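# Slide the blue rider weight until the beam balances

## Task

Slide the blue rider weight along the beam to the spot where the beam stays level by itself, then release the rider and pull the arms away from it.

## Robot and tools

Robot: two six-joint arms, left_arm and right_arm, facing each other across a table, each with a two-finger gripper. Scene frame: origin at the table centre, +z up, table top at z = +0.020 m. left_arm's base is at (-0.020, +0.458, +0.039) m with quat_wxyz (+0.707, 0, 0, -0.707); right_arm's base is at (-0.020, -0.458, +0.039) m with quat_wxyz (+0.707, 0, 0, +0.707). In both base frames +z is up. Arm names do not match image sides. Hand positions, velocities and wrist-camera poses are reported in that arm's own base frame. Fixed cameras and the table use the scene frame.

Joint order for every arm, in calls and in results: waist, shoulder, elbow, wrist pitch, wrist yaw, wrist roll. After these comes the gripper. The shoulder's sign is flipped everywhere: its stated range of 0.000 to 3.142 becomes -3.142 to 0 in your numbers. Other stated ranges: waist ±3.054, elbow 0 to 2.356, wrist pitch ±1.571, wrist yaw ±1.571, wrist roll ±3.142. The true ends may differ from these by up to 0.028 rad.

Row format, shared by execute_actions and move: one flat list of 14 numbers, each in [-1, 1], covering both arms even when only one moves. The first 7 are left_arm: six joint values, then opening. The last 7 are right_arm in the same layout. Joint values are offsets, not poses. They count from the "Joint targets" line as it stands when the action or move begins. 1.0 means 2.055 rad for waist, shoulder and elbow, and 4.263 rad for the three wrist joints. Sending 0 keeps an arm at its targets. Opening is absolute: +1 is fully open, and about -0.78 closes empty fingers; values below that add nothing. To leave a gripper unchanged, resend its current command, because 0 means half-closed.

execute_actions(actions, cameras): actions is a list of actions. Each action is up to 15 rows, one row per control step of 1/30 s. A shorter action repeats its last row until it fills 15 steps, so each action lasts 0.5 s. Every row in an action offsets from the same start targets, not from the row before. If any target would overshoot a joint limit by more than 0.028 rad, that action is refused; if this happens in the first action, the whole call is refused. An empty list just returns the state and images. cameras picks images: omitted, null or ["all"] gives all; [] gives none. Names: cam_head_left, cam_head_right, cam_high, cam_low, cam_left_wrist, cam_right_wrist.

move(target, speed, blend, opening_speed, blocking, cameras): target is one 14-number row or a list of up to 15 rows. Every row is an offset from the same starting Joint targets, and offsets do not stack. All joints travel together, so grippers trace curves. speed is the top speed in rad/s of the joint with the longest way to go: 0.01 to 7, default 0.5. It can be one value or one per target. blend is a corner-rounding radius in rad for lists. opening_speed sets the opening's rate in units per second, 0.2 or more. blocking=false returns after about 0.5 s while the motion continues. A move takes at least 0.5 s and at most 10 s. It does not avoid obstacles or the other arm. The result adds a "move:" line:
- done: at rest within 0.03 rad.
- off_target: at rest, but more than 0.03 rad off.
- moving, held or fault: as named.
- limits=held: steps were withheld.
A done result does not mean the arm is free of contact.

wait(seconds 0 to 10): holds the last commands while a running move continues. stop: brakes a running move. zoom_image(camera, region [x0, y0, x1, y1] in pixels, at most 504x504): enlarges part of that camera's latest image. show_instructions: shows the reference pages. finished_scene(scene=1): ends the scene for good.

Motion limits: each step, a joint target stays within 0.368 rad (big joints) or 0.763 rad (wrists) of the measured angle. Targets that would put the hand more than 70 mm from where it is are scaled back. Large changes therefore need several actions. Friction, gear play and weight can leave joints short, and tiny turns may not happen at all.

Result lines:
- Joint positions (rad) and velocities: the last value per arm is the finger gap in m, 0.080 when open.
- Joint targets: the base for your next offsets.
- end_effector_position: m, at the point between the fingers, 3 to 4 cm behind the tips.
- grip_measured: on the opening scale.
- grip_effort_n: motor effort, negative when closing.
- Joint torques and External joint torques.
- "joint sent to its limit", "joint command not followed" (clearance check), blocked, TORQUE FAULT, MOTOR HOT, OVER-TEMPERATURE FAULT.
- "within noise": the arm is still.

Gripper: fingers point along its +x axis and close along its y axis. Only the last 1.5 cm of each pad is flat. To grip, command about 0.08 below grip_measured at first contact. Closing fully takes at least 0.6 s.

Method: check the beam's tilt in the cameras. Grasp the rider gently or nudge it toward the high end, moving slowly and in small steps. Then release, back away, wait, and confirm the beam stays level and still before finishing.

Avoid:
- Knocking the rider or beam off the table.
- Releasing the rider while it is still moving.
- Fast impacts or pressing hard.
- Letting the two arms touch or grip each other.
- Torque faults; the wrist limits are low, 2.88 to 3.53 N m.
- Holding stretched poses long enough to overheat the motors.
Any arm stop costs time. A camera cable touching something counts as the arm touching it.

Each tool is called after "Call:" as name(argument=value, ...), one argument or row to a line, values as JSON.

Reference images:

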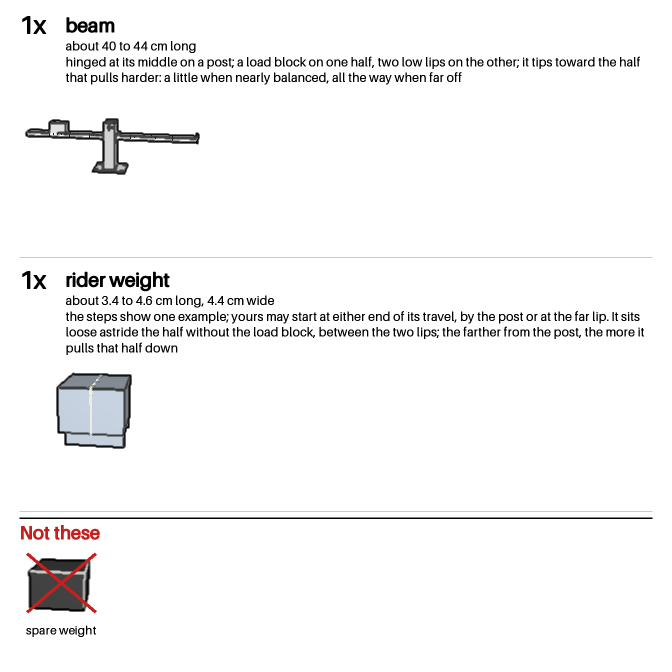

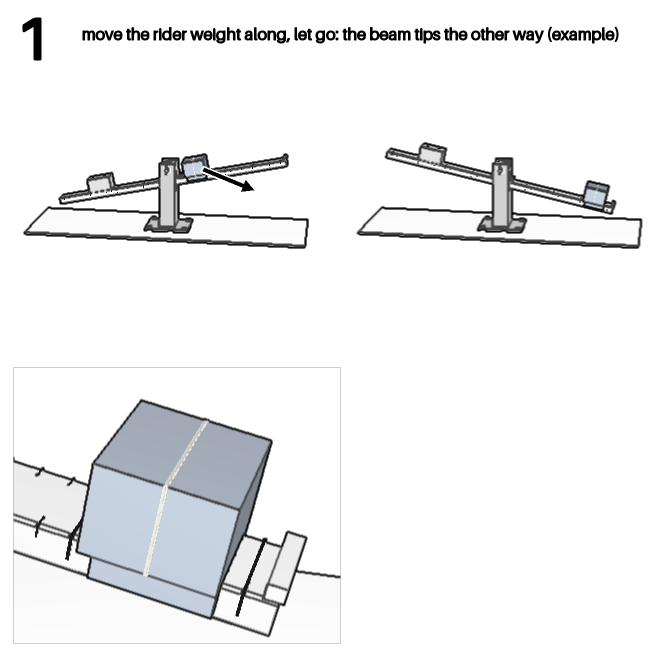

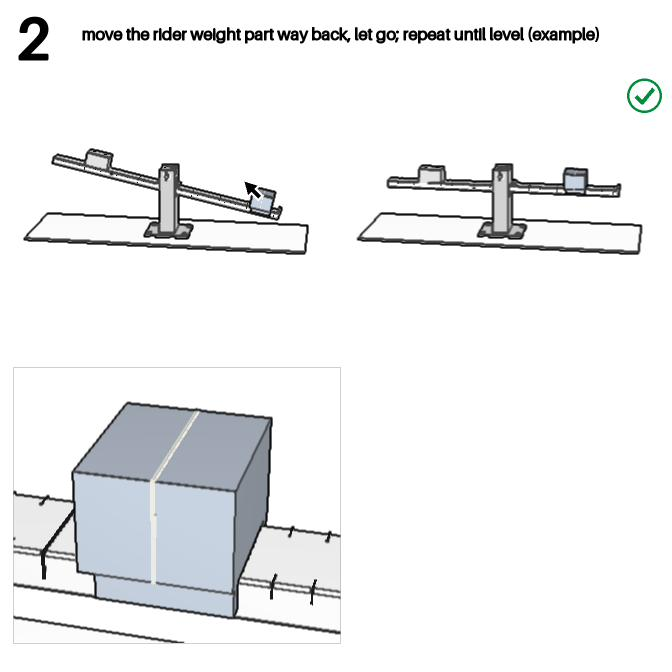

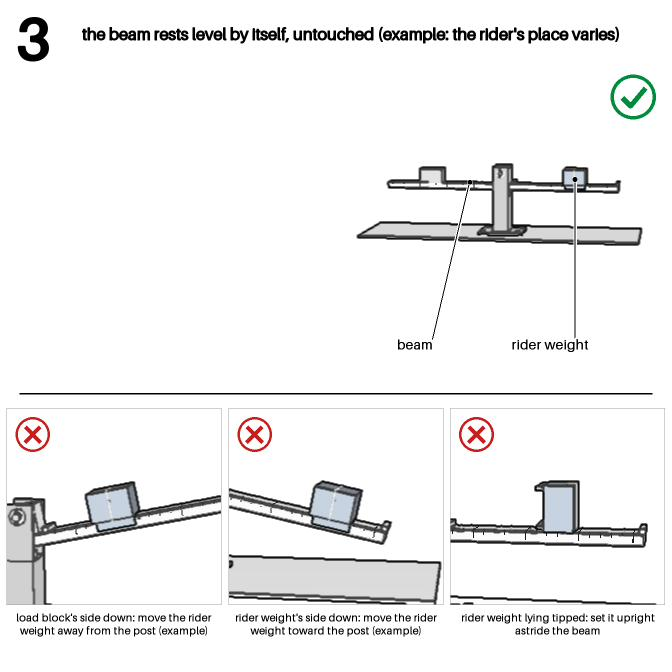

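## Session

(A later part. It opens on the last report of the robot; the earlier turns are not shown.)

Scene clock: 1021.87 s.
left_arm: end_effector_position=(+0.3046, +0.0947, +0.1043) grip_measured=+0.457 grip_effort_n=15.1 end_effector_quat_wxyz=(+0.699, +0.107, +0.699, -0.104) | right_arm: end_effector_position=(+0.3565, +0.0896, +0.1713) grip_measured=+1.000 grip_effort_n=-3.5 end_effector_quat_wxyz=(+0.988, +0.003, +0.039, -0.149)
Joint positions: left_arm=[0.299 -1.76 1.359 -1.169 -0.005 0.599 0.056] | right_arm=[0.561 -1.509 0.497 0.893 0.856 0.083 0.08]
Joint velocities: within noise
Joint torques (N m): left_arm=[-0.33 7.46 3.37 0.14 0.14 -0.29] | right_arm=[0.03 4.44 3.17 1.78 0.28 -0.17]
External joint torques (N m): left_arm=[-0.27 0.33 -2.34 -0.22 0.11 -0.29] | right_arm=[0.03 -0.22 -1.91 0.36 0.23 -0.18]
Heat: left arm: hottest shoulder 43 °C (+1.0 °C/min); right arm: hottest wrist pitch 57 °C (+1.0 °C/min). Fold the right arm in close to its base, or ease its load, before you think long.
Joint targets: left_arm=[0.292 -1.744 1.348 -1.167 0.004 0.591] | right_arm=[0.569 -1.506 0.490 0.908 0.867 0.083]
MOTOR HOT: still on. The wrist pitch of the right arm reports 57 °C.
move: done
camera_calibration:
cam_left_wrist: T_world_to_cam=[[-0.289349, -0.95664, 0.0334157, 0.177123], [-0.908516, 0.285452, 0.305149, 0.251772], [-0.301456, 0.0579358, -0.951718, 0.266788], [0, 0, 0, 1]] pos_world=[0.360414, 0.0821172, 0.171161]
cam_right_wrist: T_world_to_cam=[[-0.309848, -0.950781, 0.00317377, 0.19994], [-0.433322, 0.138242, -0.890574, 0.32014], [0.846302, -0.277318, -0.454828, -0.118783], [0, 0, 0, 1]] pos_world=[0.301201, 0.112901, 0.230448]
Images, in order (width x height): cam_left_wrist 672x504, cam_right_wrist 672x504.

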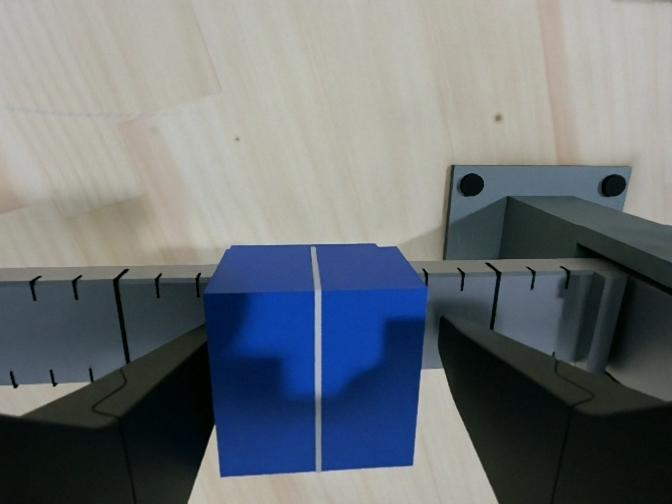

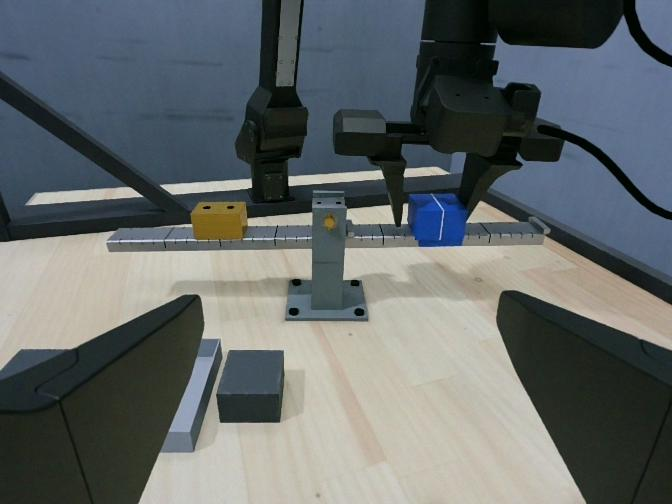

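Call:
move(
  target=[0, 0.00813, 0, 0, 0, 0, 0.46, 0, 0, 0, 0, 0, 0, 1],
  speed=0.03,
  cameras=["cam_left_wrist", "cam_right_wrist"],
)

Call:
zoom_image(
  camera="cam_right_wrist",
  region=[80, 130, 330, 330],
)

Call:
zoom_image(
  camera="cam_right_wrist",
  region=[370, 160, 570, 320],
)

Scene clock: 1075.50 s.
left_arm: end_effector_position=(+0.3045, +0.0947, +0.1085) grip_measured=+0.457 grip_effort_n=15.1 end_effector_quat_wxyz=(+0.703, +0.109, +0.695, -0.102) | right_arm: end_effector_position=(+0.3565, +0.0896, +0.1713) grip_measured=+1.000 grip_effort_n=-3.5 end_effector_quat_wxyz=(+0.988, +0.003, +0.039, -0.149)
Joint positions: left_arm=[0.299 -1.746 1.359 -1.169 -0.005 0.599 0.056] | right_arm=[0.561 -1.509 0.497 0.893 0.856 0.083 0.08]
Joint velocities: within noise
Joint torques (N m): left_arm=[-0.23 7.74 3.38 0.15 0.14 -0.29] | right_arm=[0.26 4.51 3.02 1.8 0.26 -0.18]
External joint torques (N m): left_arm=[-0.22 0.68 -2.36 -0.23 0.12 -0.29] | right_arm=[0.26 -0.06 -2.01 0.41 0.21 -0.18]
Heat: left arm: hottest shoulder 39 °C (-4.0 °C/min); right arm: hottest wrist pitch 57 °C (+0.0 °C/min). Fold the right arm in close to its base, or ease its load, before you think long.
Joint targets: left_arm=[0.292 -1.728 1.348 -1.167 0.004 0.591] | right_arm=[0.569 -1.506 0.490 0.908 0.867 0.083]
MOTOR HOT: still on. The wrist pitch of the right arm reports 57 °C.
move: done
camera_calibration:
cam_left_wrist: T_world_to_cam=[[-0.289783, -0.956747, 0.0256882, 0.177936], [-0.912465, 0.284272, 0.294275, 0.252992], [-0.288849, 0.0618363, -0.955376, 0.26692], [0, 0, 0, 1]] pos_world=[0.359509, 0.0818156, 0.175988]
cam_right_wrist: T_world_to_cam=[[-0.309848, -0.950781, 0.00317377, 0.19994], [-0.433322, 0.138242, -0.890574, 0.32014], [0.846302, -0.277318, -0.454828, -0.118783], [0, 0, 0, 1]] pos_world=[0.301201, 0.112901, 0.230448]
Images, in order (width x height): cam_left_wrist 672x504, cam_right_wrist 672x504.

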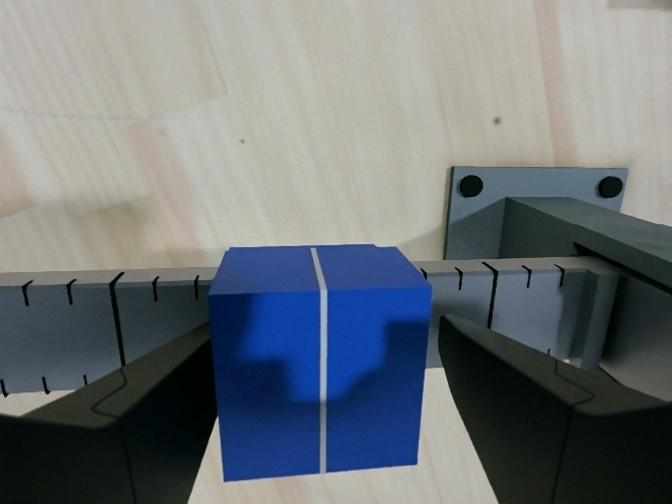

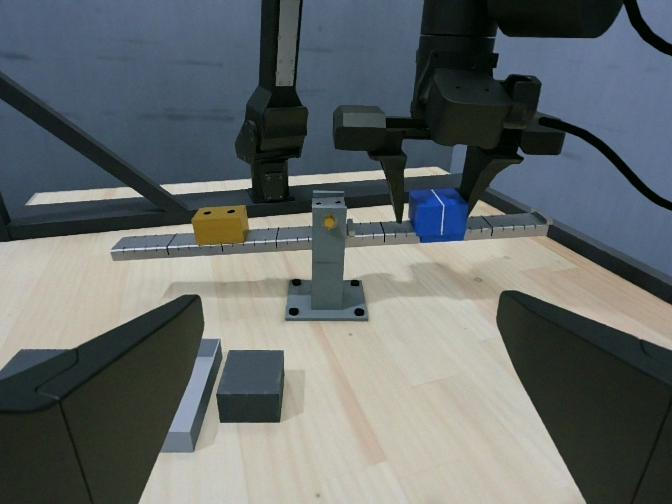

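Scaled by 2.016.

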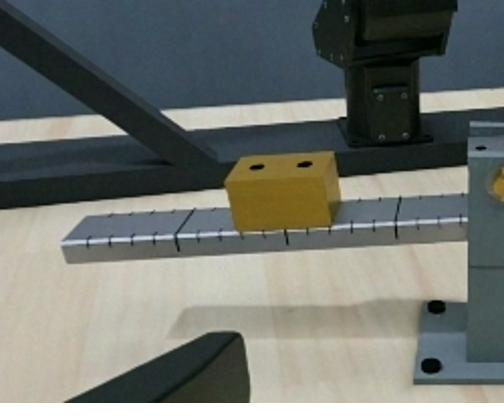

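Scaled by 2.520.

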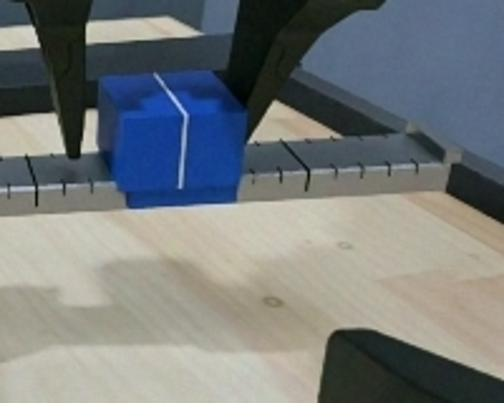

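Call:
move(
  target=[
    [0.00866, -0.01377, 0, 0.00516, 0, 0.0033, 0.46, 0, 0, 0, 0, 0, 0, 1],
    [0.00866, -0.01377, 0, 0.00516, 0, 0.0033, 0.26, 0, 0, 0, 0, 0, 0, 1],
  ],
  speed=0.04,
  opening_speed=0.3,
  cameras=["cam_left_wrist", "cam_right_wrist"],
)

Call:
zoom_image(
  camera="cam_right_wrist",
  region=[80, 130, 330, 330],
)

Call:
zoom_image(
  camera="cam_right_wrist",
  region=[370, 160, 570, 320],
)

Scene clock: 1173.77 s.
left_arm: end_effector_position=(+0.3064, +0.1000, +0.1058) grip_measured=+0.264 grip_effort_n=-15.1 end_effector_quat_wxyz=(+0.706, +0.106, +0.694, -0.096) | right_arm: end_effector_position=(+0.3565, +0.0896, +0.1713) grip_measured=+1.000 grip_effort_n=-4.0 end_effector_quat_wxyz=(+0.988, +0.003, +0.039, -0.149)
Joint positions: left_arm=[0.313 -1.755 1.359 -1.153 -0.005 0.599 0.047] | right_arm=[0.561 -1.509 0.497 0.893 0.856 0.083 0.08]
Joint velocities: within noise
Joint torques (N m): left_arm=[0.1 5.77 3.37 0.67 0.14 0.22] | right_arm=[0.28 4.54 3.11 1.76 0.25 -0.19]
External joint torques (N m): left_arm=[0.16 -1.43 -2.37 0.3 0.11 0.22] | right_arm=[0.25 -0.09 -1.95 0.36 0.2 -0.2]
Heat: left arm: hottest shoulder 43 °C (+1.0 °C/min); right arm: hottest wrist pitch 58 °C (+0.0 °C/min). Fold the right arm in close to its base, or ease its load, before you think long.
Joint targets: left_arm=[0.310 -1.756 1.348 -1.145 0.004 0.605] | right_arm=[0.569 -1.506 0.490 0.908 0.867 0.083]
MOTOR HOT: still on. The wrist pitch of the right arm reports 58 °C.
move: done
camera_calibration:
cam_left_wrist: T_world_to_cam=[[-0.276651, -0.960713, 0.0222386, 0.180243], [-0.918019, 0.271056, 0.289429, 0.257505], [-0.284087, 0.0596554, -0.956941, 0.263484], [0, 0, 0, 1]] pos_world=[0.361112, 0.0876454, 0.173601]
cam_right_wrist: T_world_to_cam=[[-0.309848, -0.950781, 0.00317377, 0.19994], [-0.433322, 0.138242, -0.890574, 0.32014], [0.846302, -0.277318, -0.454828, -0.118783], [0, 0, 0, 1]] pos_world=[0.301201, 0.112901, 0.230448]
Images, in order (width x height): cam_left_wrist 672x504, cam_right_wrist 672x504.

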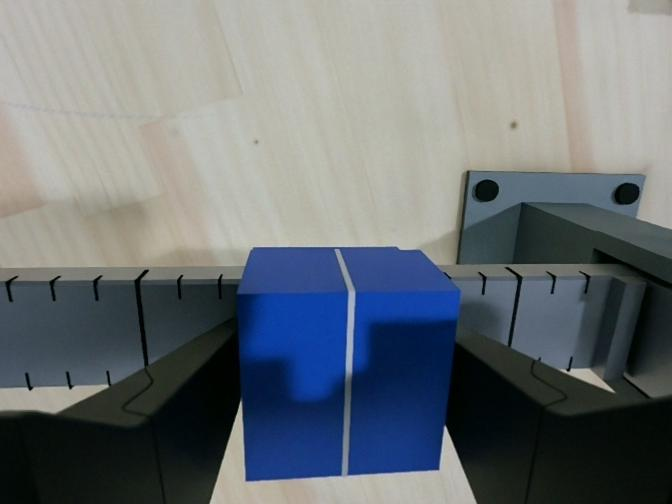

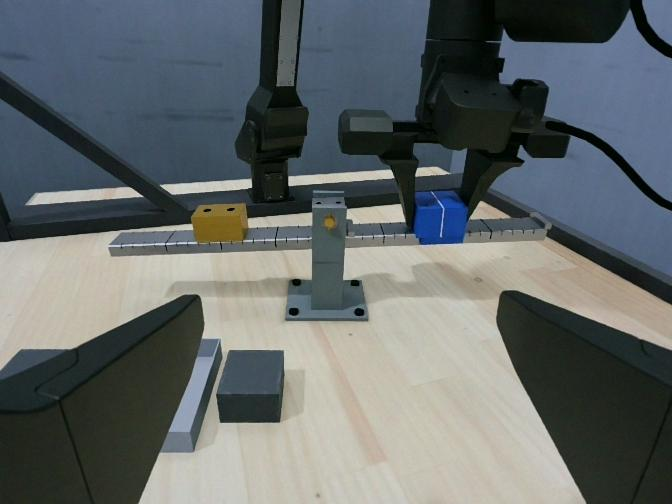

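Scaled by 2.016.

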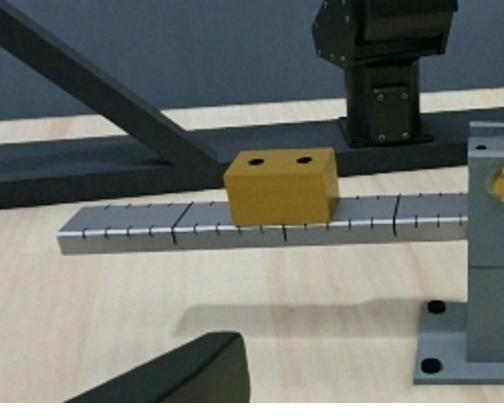

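Scaled by 2.520.

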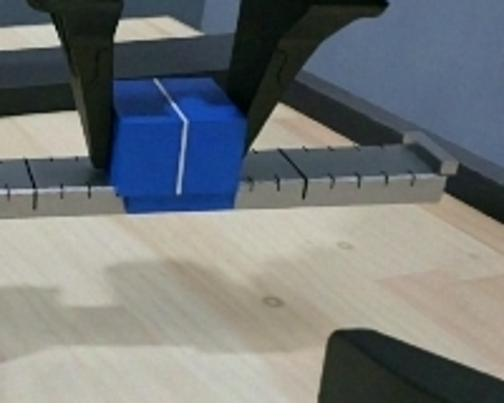

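Call:
move(
  target=[
    [0.00501, 0, 0, 0.00246, 0, 0.0068, 0.26, 0, 0, 0, 0, 0, 0, 1],
    [0.00501, 0, 0, 0.00246, 0, 0.0068, 0.34, 0, 0, 0, 0, 0, 0, 1],
  ],
  speed=0.03,
  opening_speed=0.3,
  cameras=["cam_left_wrist", "cam_right_wrist"],
)

Call:
zoom_image(
  camera="cam_right_wrist",
  region=[80, 130, 330, 330],
)

Call:
zoom_image(
  camera="cam_right_wrist",
  region=[370, 160, 570, 320],
)

Scene clock: 1210.77 s.
left_arm: end_effector_position=(+0.3084, +0.1004, +0.1058) grip_measured=+0.336 grip_effort_n=15.6 end_effector_quat_wxyz=(+0.708, +0.115, +0.689, -0.103) | right_arm: end_effector_position=(+0.3565, +0.0896, +0.1713) grip_measured=+1.000 grip_effort_n=-4.0 end_effector_quat_wxyz=(+0.988, +0.003, +0.039, -0.149)
Joint positions: left_arm=[0.313 -1.755 1.359 -1.144 -0.003 0.622 0.05] | right_arm=[0.561 -1.509 0.497 0.893 0.856 0.083 0.08]
Joint velocities: within noise
Joint torques (N m): left_arm=[0.16 5.8 3.38 0.71 0.14 0.24] | right_arm=[0.29 4.51 2.96 1.76 0.22 -0.2]
External joint torques (N m): left_arm=[0.18 -1.42 -2.39 0.32 0.11 0.24] | right_arm=[0.29 -0.14 -2.11 0.35 0.16 -0.21]
Heat: left arm: hottest shoulder 39 °C (-4.0 °C/min); right arm: hottest wrist pitch 58 °C (+0.0 °C/min). Fold the right arm in close to its base, or ease its load, before you think long.
Joint targets: left_arm=[0.320 -1.756 1.348 -1.135 0.004 0.634] | right_arm=[0.569 -1.506 0.490 0.908 0.867 0.083]
MOTOR HOT: still on. The wrist pitch of the right arm reports 58 °C.
move: done
camera_calibration:
cam_left_wrist: T_world_to_cam=[[-0.298857, -0.954131, 0.0178382, 0.187857], [-0.914085, 0.291582, 0.281829, 0.256731], [-0.274103, 0.0679209, -0.959299, 0.260424], [0, 0, 0, 1]] pos_world=[0.362199, 0.0866939, 0.174119]
cam_right_wrist: T_world_to_cam=[[-0.309848, -0.950781, 0.00317377, 0.19994], [-0.433322, 0.138242, -0.890574, 0.32014], [0.846302, -0.277318, -0.454828, -0.118783], [0, 0, 0, 1]] pos_world=[0.301201, 0.112901, 0.230448]
Images, in order (width x height): cam_left_wrist 672x504, cam_right_wrist 672x504.

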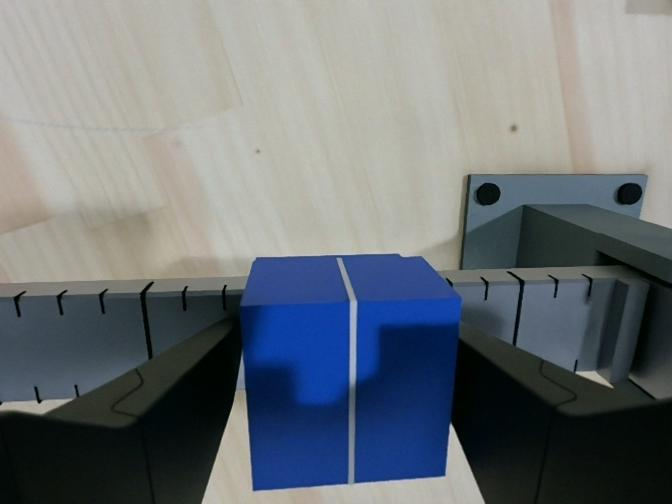

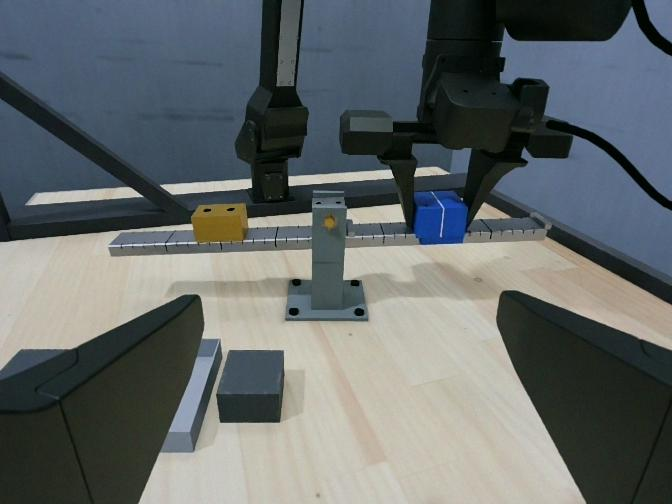

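Scaled by 2.016.

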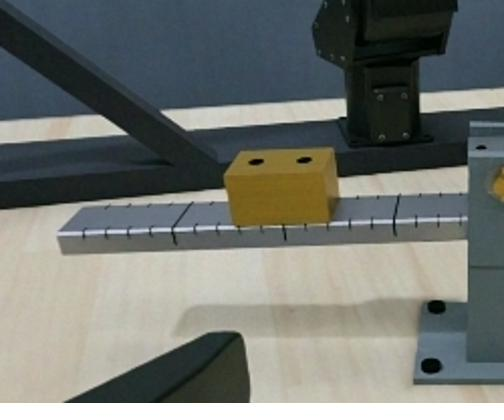

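Scaled by 2.520.

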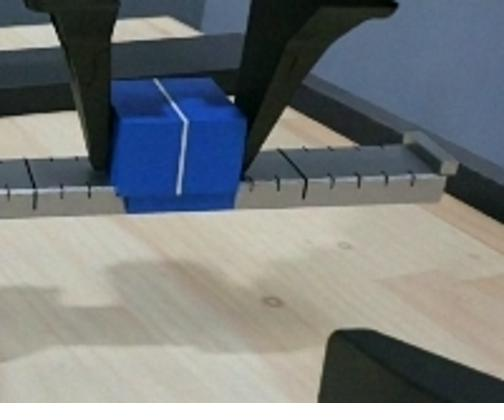

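Call:
move(
  target=[
    [0, 0, 0, 0, 0, 0, 0.26, 0, 0, 0, 0, 0, 0, 1],
    [0.00681, 0, 0, 0.00094, 0, 0.0028, 0.26, 0, 0, 0, 0, 0, 0, 1],
    [0.00681, 0, 0, 0.00094, 0, 0.0028, 0.36, 0, 0, 0, 0, 0, 0, 1],
  ],
  speed=0.03,
  opening_speed=0.4,
  cameras=["cam_left_wrist", "cam_right_wrist"],
)

Call:
zoom_image(
  camera="cam_right_wrist",
  region=[370, 160, 570, 320],
)

Scene clock: 1225.23 s.
left_arm: end_effector_position=(+0.3079, +0.1050, +0.1058) grip_measured=+0.356 grip_effort_n=15.6 end_effector_quat_wxyz=(+0.710, +0.112, +0.687, -0.102) | right_arm: end_effector_position=(+0.3565, +0.0896, +0.1713) grip_measured=+1.000 grip_effort_n=-4.0 end_effector_quat_wxyz=(+0.988, +0.003, +0.039, -0.149)
Joint positions: left_arm=[0.33 -1.755 1.359 -1.14 0.003 0.634 0.051] | right_arm=[0.561 -1.509 0.497 0.893 0.856 0.083 0.08]
Joint velocities: within noise
Joint torques (N m): left_arm=[0.15 5.79 3.42 0.72 0.09 0.23] | right_arm=[0.17 4.41 3 1.76 0.25 -0.19]
External joint torques (N m): left_arm=[0.16 -1.41 -2.35 0.32 0.06 0.23] | right_arm=[0.16 -0.21 -2.06 0.35 0.2 -0.19]
Heat: left arm: hottest shoulder 39 °C (-4.1 °C/min); right arm: hottest wrist pitch 58 °C (+0.0 °C/min). Fold the right arm in close to its base, or ease its load, before you think long.
Joint targets: left_arm=[0.334 -1.756 1.348 -1.131 0.004 0.646] | right_arm=[0.569 -1.506 0.490 0.908 0.867 0.083]
MOTOR HOT: still on. The wrist pitch of the right arm reports 58 °C.
move: done
camera_calibration:
cam_left_wrist: T_world_to_cam=[[-0.294796, -0.955356, 0.0197782, 0.190764], [-0.917083, 0.288679, 0.274995, 0.256842], [-0.268427, 0.0629291, -0.961242, 0.258975], [0, 0, 0, 1]] pos_world=[0.361298, 0.0918052, 0.174535]
cam_right_wrist: T_world_to_cam=[[-0.309848, -0.950781, 0.00317377, 0.19994], [-0.433322, 0.138242, -0.890574, 0.32014], [0.846302, -0.277318, -0.454828, -0.118783], [0, 0, 0, 1]] pos_world=[0.301201, 0.112901, 0.230448]
Images, in order (width x height): cam_left_wrist 672x504, cam_right_wrist 672x504.

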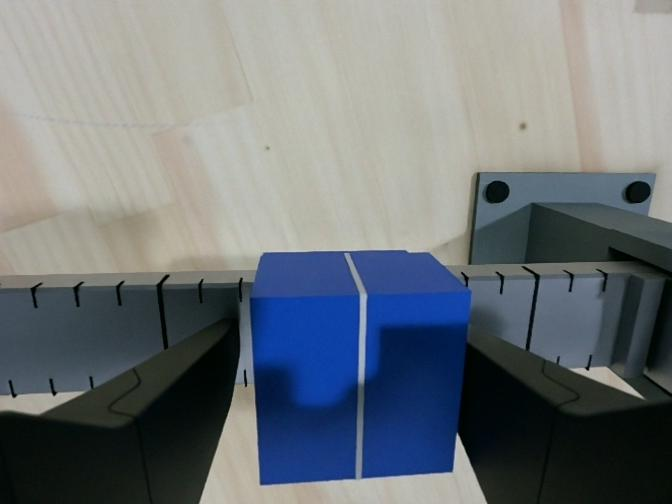

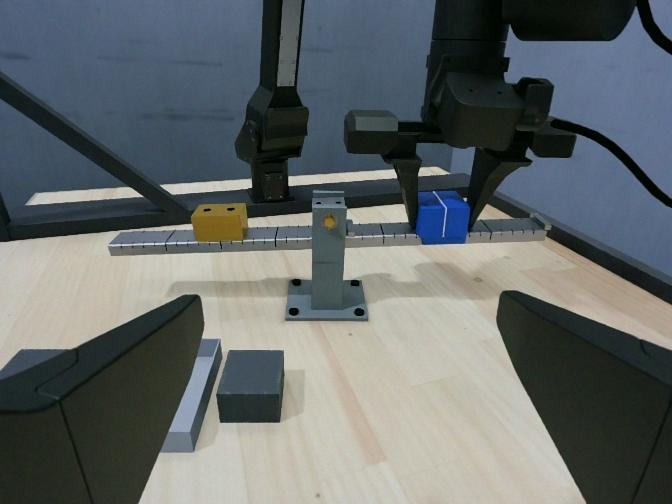

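Scaled by 2.520.

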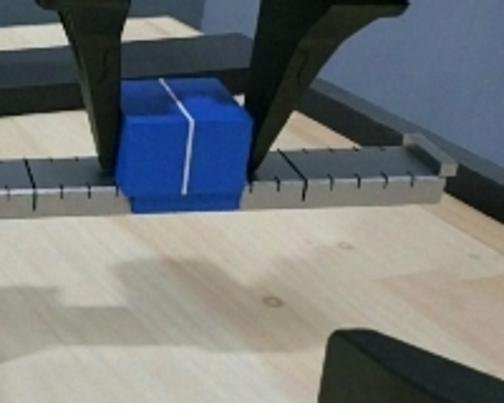

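Call:
move(
  target=[
    [0, 0, 0, 0, 0, 0, 0.22, 0, 0, 0, 0, 0, 0, 1],
    [0.0073, 0, 0, 0.00237, 0, 0.0035, 0.22, 0, 0, 0, 0, 0, 0, 1],
    [0.0073, 0, 0, 0.00237, 0, 0.0035, 0.36, 0, 0, 0, 0, 0, 0, 1],
  ],
  speed=0.03,
  opening_speed=0.4,
  cameras=["cam_left_wrist", "cam_right_wrist"],
)

Call:
zoom_image(
  camera="cam_right_wrist",
  region=[370, 160, 570, 320],
)

Scene clock: 1237.93 s.
left_arm: end_effector_position=(+0.3078, +0.1115, +0.1059) grip_measured=+0.356 grip_effort_n=15.6 end_effector_quat_wxyz=(+0.712, +0.114, +0.685, -0.098) | right_arm: end_effector_position=(+0.3565, +0.0896, +0.1713) grip_measured=+1.000 grip_effort_n=-3.5 end_effector_quat_wxyz=(+0.988, +0.003, +0.039, -0.149)
Joint positions: left_arm=[0.347 -1.755 1.359 -1.13 -0.002 0.648 0.051] | right_arm=[0.561 -1.509 0.497 0.893 0.856 0.083 0.08]
Joint velocities: within noise
Joint torques (N m): left_arm=[0.16 5.81 3.42 0.73 0.09 0.23] | right_arm=[0.2 4.58 2.95 1.82 0.24 -0.17]
External joint torques (N m): left_arm=[0.14 -1.45 -2.39 0.32 0.07 0.23] | right_arm=[0.16 -0.06 -2.1 0.42 0.19 -0.17]
Heat: left arm: hottest shoulder 39 °C (-3.0 °C/min); right arm: hottest wrist pitch 59 °C (+1.0 °C/min). Fold the right arm in close to its base, or ease its load, before you think long.
Joint targets: left_arm=[0.349 -1.756 1.348 -1.121 0.004 0.661] | right_arm=[0.569 -1.506 0.490 0.908 0.867 0.083]
MOTOR HOT: still on. The wrist pitch of the right arm reports 59 °C.
move: done
camera_calibration:
cam_left_wrist: T_world_to_cam=[[-0.291807, -0.956423, 0.0102157, 0.197235], [-0.919915, 0.283561, 0.270832, 0.256756], [-0.261927, 0.0696333, -0.962572, 0.255981], [0, 0, 0, 1]] pos_world=[0.360797, 0.0980089, 0.174847]
cam_right_wrist: T_world_to_cam=[[-0.309848, -0.950781, 0.00317377, 0.19994], [-0.433322, 0.138242, -0.890574, 0.32014], [0.846302, -0.277318, -0.454828, -0.118783], [0, 0, 0, 1]] pos_world=[0.301201, 0.112901, 0.230448]
Images, in order (width x height): cam_left_wrist 672x504, cam_right_wrist 672x504.

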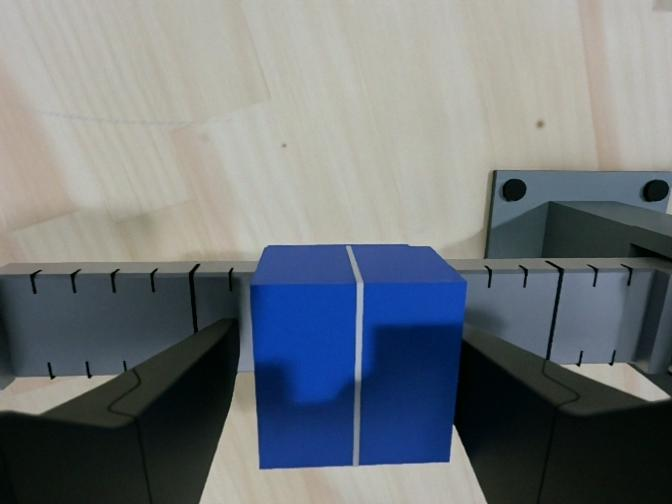

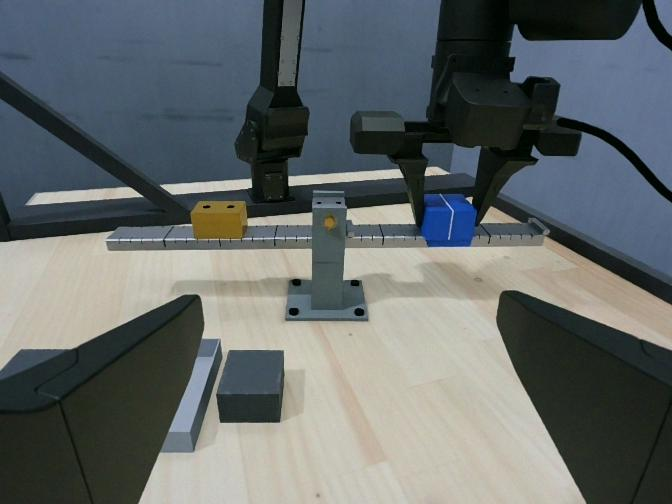

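Scaled by 2.520.

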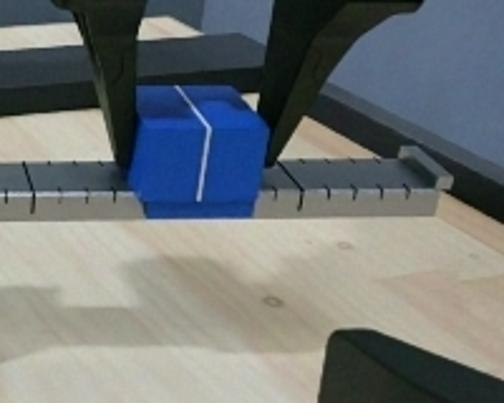

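Call:
zoom_image(
  camera="cam_right_wrist",
  region=[80, 180, 230, 280],
)

Call:
zoom_image(
  camera="cam_right_wrist",
  region=[420, 180, 570, 280],
)

Scaled by 3.360.

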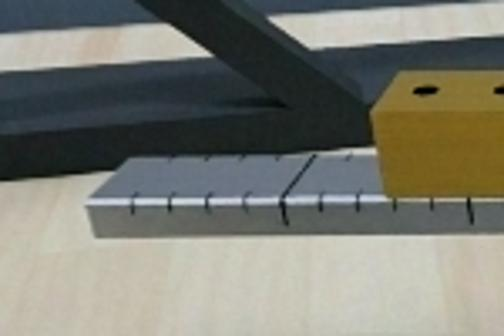

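Scaled by 3.360.

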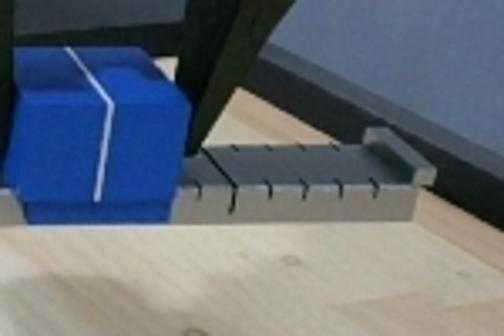

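Call:
zoom_image(
  camera="cam_right_wrist",
  region=[290, 180, 370, 260],
)

Call:
zoom_image(
  camera="cam_right_wrist",
  region=[290, 245, 370, 325],
)

Scaled by 6.300.

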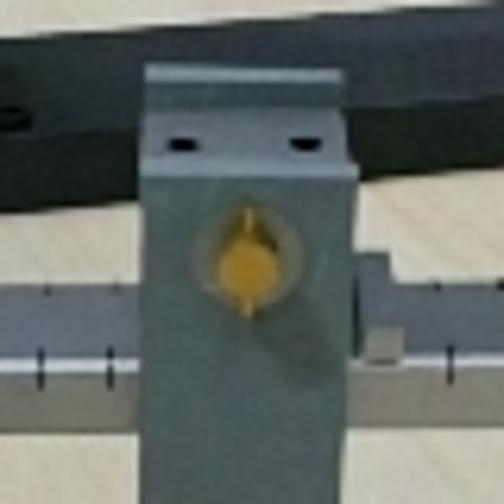

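Scaled by 6.300.

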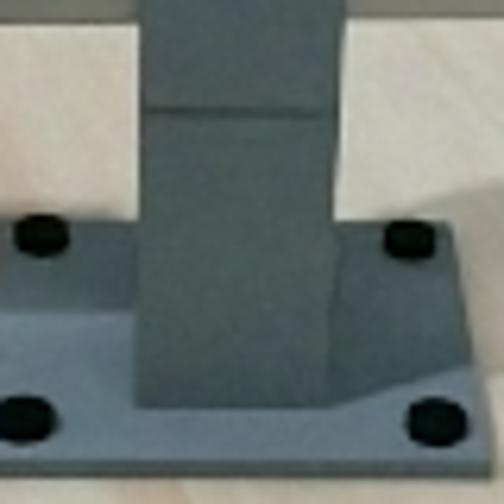

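Call:
zoom_image(
  camera="cam_right_wrist",
  region=[280, 270, 376, 330],
)

Call:
zoom_image(
  camera="cam_right_wrist",
  region=[95, 215, 155, 265],
)

Call:
zoom_image(
  camera="cam_right_wrist",
  region=[500, 210, 560, 260],
)

Scaled by 5.250.

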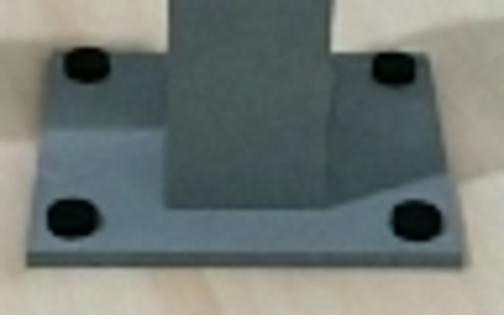

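Scaled by 8.400.

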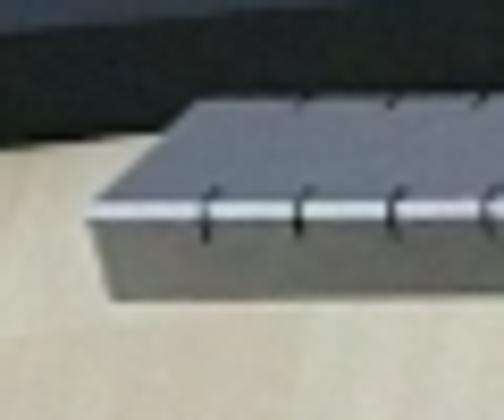

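Scaled by 8.400.

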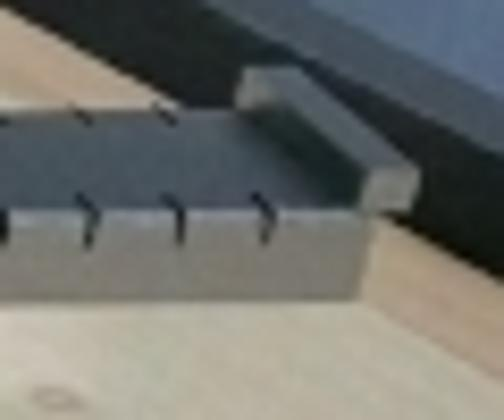

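Call:
move(
  target=[
    [0, 0, 0, 0, 0, 0, 0.46, 0, 0, 0, 0, 0, 0, 1],
    [0, 0.0175, 0, 0, 0, 0, 0.46, 0, 0, 0, 0, 0, 0, 1],
  ],
  speed=0.05,
  opening_speed=0.4,
  cameras=["cam_left_wrist", "cam_right_wrist"],
)

Call:
zoom_image(
  camera="cam_right_wrist",
  region=[95, 215, 155, 265],
)

Call:
zoom_image(
  camera="cam_right_wrist",
  region=[500, 210, 560, 260],
)

Call:
zoom_image(
  camera="cam_right_wrist",
  region=[370, 160, 570, 320],
)

Scene clock: 1314.03 s.
left_arm: end_effector_position=(+0.3069, +0.1136, +0.1111) grip_measured=+0.457 grip_effort_n=15.1 end_effector_quat_wxyz=(+0.717, +0.118, +0.680, -0.094) | right_arm: end_effector_position=(+0.3565, +0.0896, +0.1713) grip_measured=+1.000 grip_effort_n=-4.0 end_effector_quat_wxyz=(+0.988, +0.003, +0.039, -0.149)
Joint positions: left_arm=[0.353 -1.738 1.359 -1.13 -0.003 0.654 0.056] | right_arm=[0.561 -1.509 0.497 0.893 0.856 0.083 0.08]
Joint velocities: within noise
Joint torques (N m): left_arm=[0.12 7.68 3.46 0.76 0.09 0.23] | right_arm=[0.24 4.55 3.03 1.79 0.24 -0.18]
External joint torques (N m): left_arm=[0.14 0.56 -2.38 0.31 0.06 0.24] | right_arm=[0.23 -0.07 -2.06 0.39 0.18 -0.18]
Heat: left arm: hottest shoulder 38 °C (+0.0 °C/min); right arm: hottest wrist pitch 59 °C (+0.0 °C/min). Fold the right arm in close to its base, or ease its load, before you think long.
Joint targets: left_arm=[0.349 -1.720 1.348 -1.121 0.004 0.661] | right_arm=[0.569 -1.506 0.490 0.908 0.867 0.083]
MOTOR HOT: still on. The wrist pitch of the right arm reports 59 °C.
move: done
camera_calibration:
cam_left_wrist: T_world_to_cam=[[-0.291776, -0.956486, -0.00137466, 0.20014], [-0.92396, 0.281482, 0.25897, 0.256775], [-0.247314, 0.0768314, -0.965884, 0.255723], [0, 0, 0, 1]] pos_world=[0.35889, 0.0995056, 0.180777]
cam_right_wrist: T_world_to_cam=[[-0.309848, -0.950781, 0.00317377, 0.19994], [-0.433322, 0.138242, -0.890574, 0.32014], [0.846302, -0.277318, -0.454828, -0.118783], [0, 0, 0, 1]] pos_world=[0.301201, 0.112901, 0.230448]
Images, in order (width x height): cam_left_wrist 672x504, cam_right_wrist 672x504.

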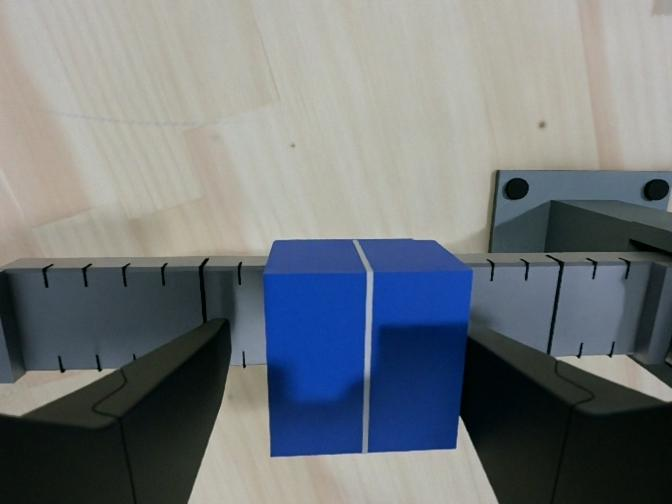

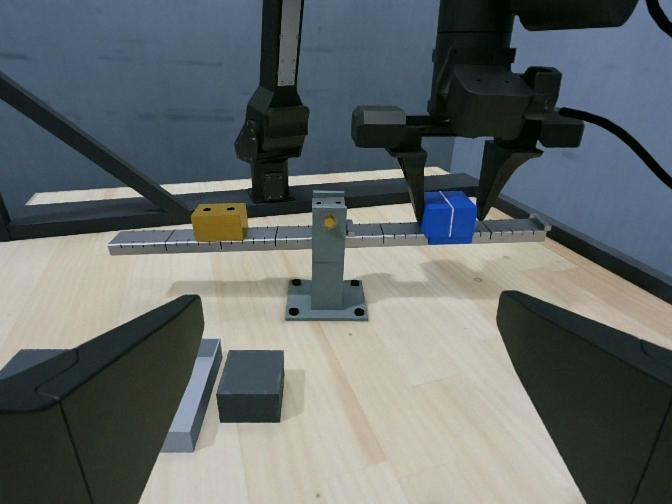

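Scaled by 8.400.

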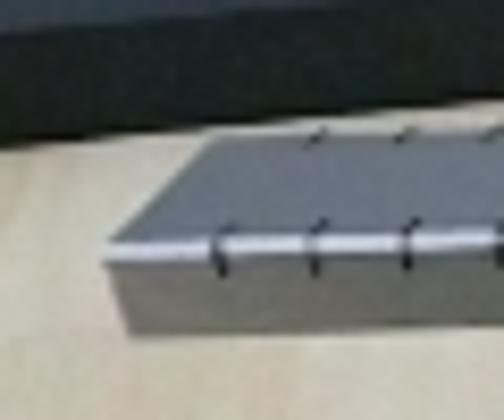

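Scaled by 8.400.

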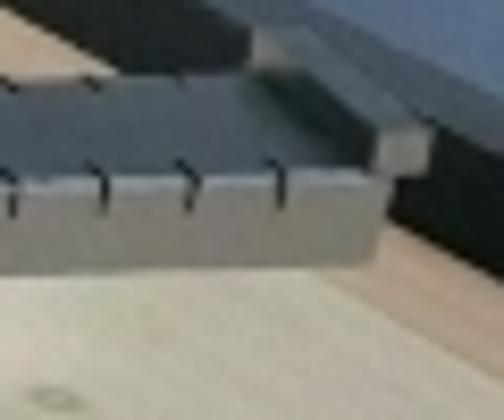

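Scaled by 2.520.

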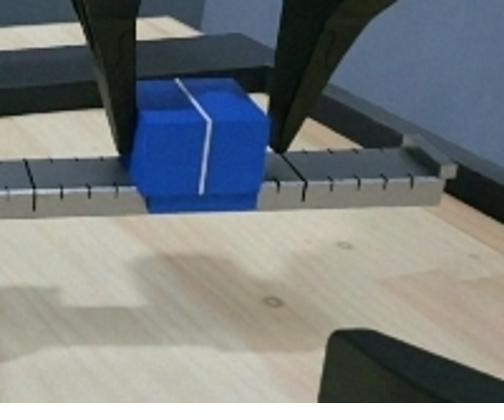

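Call:
execute_actions(
  actions=[],
  cameras=["cam_right_wrist", "cam_left_wrist"],
)

Scene clock: 1338.30 s.
left_arm: end_effector_position=(+0.3069, +0.1136, +0.1111) grip_measured=+0.457 grip_effort_n=15.1 end_effector_quat_wxyz=(+0.717, +0.118, +0.680, -0.094) | right_arm: end_effector_position=(+0.3565, +0.0896, +0.1713) grip_measured=+1.000 grip_effort_n=-3.5 end_effector_quat_wxyz=(+0.988, +0.003, +0.039, -0.149)
Joint positions: left_arm=[0.353 -1.738 1.359 -1.13 -0.003 0.654 0.056] | right_arm=[0.561 -1.509 0.497 0.893 0.856 0.083 0.08]
Joint velocities: within noise
Joint torques (N m): left_arm=[0.1 7.68 3.49 0.76 0.09 0.23] | right_arm=[0.16 4.37 2.92 1.78 0.22 -0.19]
External joint torques (N m): left_arm=[0.12 0.53 -2.35 0.31 0.06 0.23] | right_arm=[0.17 -0.26 -2.15 0.37 0.16 -0.19]
Heat: left arm: hottest shoulder 39 °C (+1.0 °C/min); right arm: hottest wrist pitch 59 °C (+0.0 °C/min). Fold the right arm in close to its base, or ease its load, before you think long.
Joint targets: left_arm=[0.349 -1.720 1.348 -1.121 0.004 0.661] | right_arm=[0.569 -1.506 0.490 0.908 0.867 0.083]
Tool commands: left_gripper/opening=+0.46 right_gripper/opening=+1.0
MOTOR HOT: still on. The wrist pitch of the right arm reports 59 °C.
camera_calibration:
cam_left_wrist: T_world_to_cam=[[-0.291776, -0.956486, -0.00137466, 0.20014], [-0.92396, 0.281482, 0.25897, 0.256775], [-0.247314, 0.0768314, -0.965884, 0.255723], [0, 0, 0, 1]] pos_world=[0.35889, 0.0995056, 0.180777]
cam_right_wrist: T_world_to_cam=[[-0.309848, -0.950781, 0.00317377, 0.19994], [-0.433322, 0.138242, -0.890574, 0.32014], [0.846302, -0.277318, -0.454828, -0.118783], [0, 0, 0, 1]] pos_world=[0.301201, 0.112901, 0.230448]
Images, in order (width x height): cam_left_wrist 672x504, cam_right_wrist 672x504.

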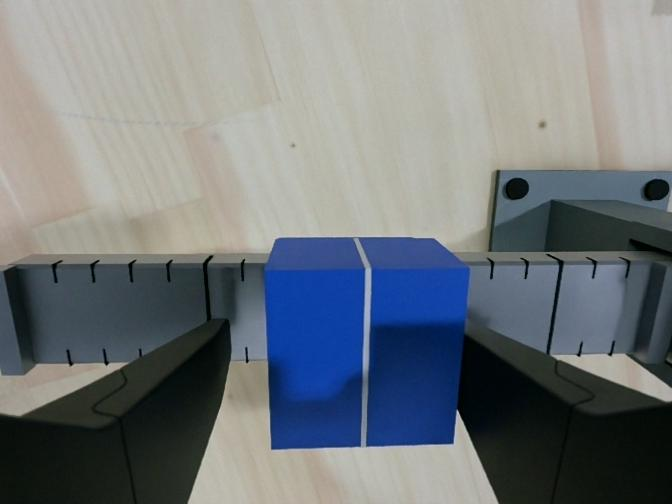

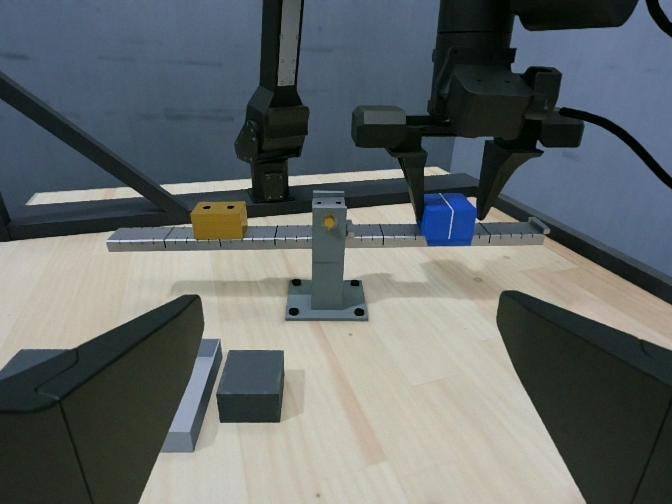

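Call:
zoom_image(
  camera="cam_right_wrist",
  region=[370, 160, 570, 320],
)

Call:
zoom_image(
  camera="cam_right_wrist",
  region=[95, 215, 155, 265],
)

Call:
zoom_image(
  camera="cam_right_wrist",
  region=[500, 210, 560, 260],
)

Scaled by 2.520.

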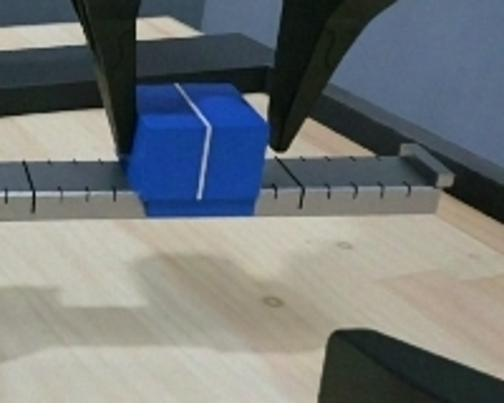

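Scaled by 8.400.

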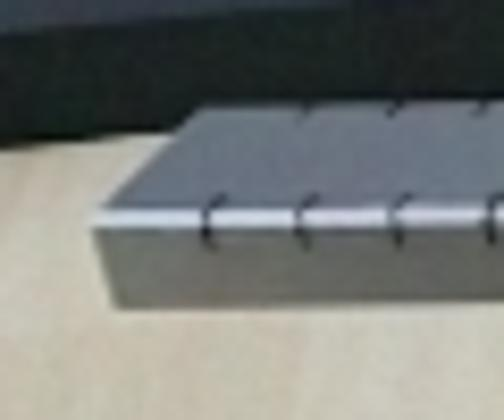

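Scaled by 8.400.

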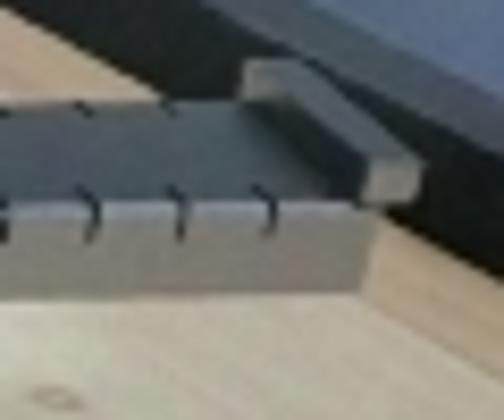

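Call:
wait(
  seconds=2,
  cameras=["cam_right_wrist"],
)

Call:
zoom_image(
  camera="cam_right_wrist",
  region=[95, 215, 155, 265],
)

Call:
zoom_image(
  camera="cam_right_wrist",
  region=[500, 210, 560, 260],
)

Scene clock: 1352.13 s.
left_arm: end_effector_position=(+0.3069, +0.1136, +0.1111) grip_measured=+0.457 grip_effort_n=15.1 end_effector_quat_wxyz=(+0.717, +0.118, +0.680, -0.094) | right_arm: end_effector_position=(+0.3565, +0.0896, +0.1713) grip_measured=+1.000 grip_effort_n=-3.5 end_effector_quat_wxyz=(+0.988, +0.003, +0.039, -0.149)
Joint positions: left_arm=[0.353 -1.738 1.359 -1.13 -0.003 0.654 0.056] | right_arm=[0.561 -1.509 0.497 0.893 0.856 0.083 0.08]
Joint velocities: within noise
Joint torques (N m): left_arm=[0.1 7.68 3.45 0.75 0.09 0.23] | right_arm=[0.13 4.58 3.07 1.76 0.25 -0.21]
External joint torques (N m): left_arm=[0.04 0.55 -2.39 0.3 0.07 0.23] | right_arm=[0.14 -0.05 -1.99 0.35 0.19 -0.22]
Heat: left arm: hottest shoulder 39 °C (+1.0 °C/min); right arm: hottest wrist pitch 59 °C (+0.0 °C/min). Fold the right arm in close to its base, or ease its load, before you think long.
Joint targets: left_arm=[0.349 -1.720 1.348 -1.121 0.004 0.661] | right_arm=[0.569 -1.506 0.490 0.908 0.867 0.083]
Tool commands: left_gripper/opening=+0.46 right_gripper/opening=+1.0
MOTOR HOT: still on. The wrist pitch of the right arm reports 59 °C.
wait: 2.00 s; at rest from the start
camera_calibration:
cam_right_wrist: T_world_to_cam=[[-0.309848, -0.950781, 0.00317377, 0.19994], [-0.433322, 0.138242, -0.890574, 0.32014], [0.846302, -0.277318, -0.454828, -0.118783], [0, 0, 0, 1]] pos_world=[0.301201, 0.112901, 0.230448]
Images, in order (width x height): cam_right_wrist 672x504.

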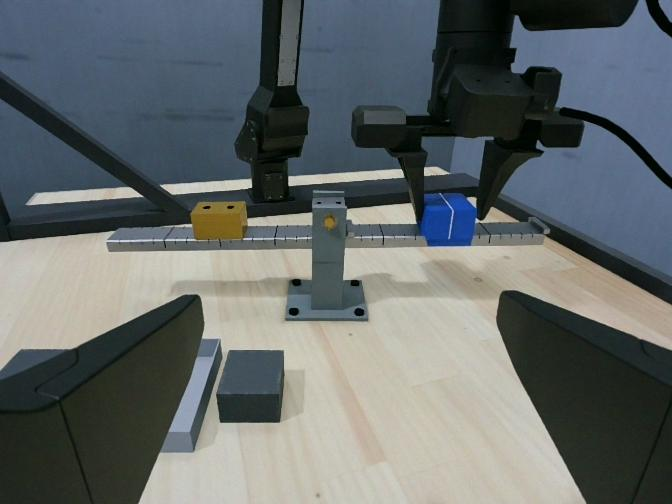

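Scaled by 8.400.

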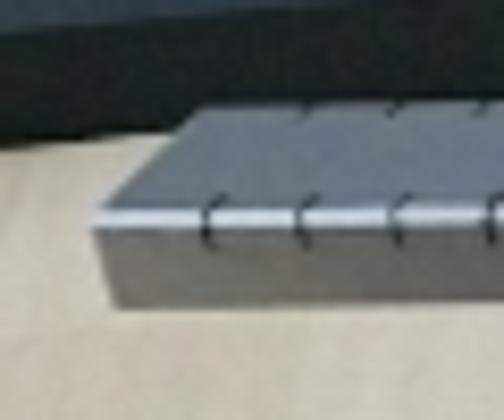

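Scaled by 8.400.

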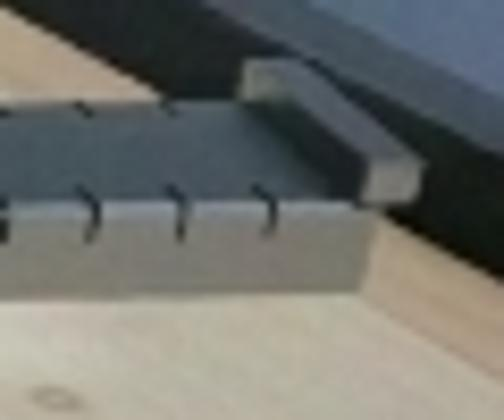

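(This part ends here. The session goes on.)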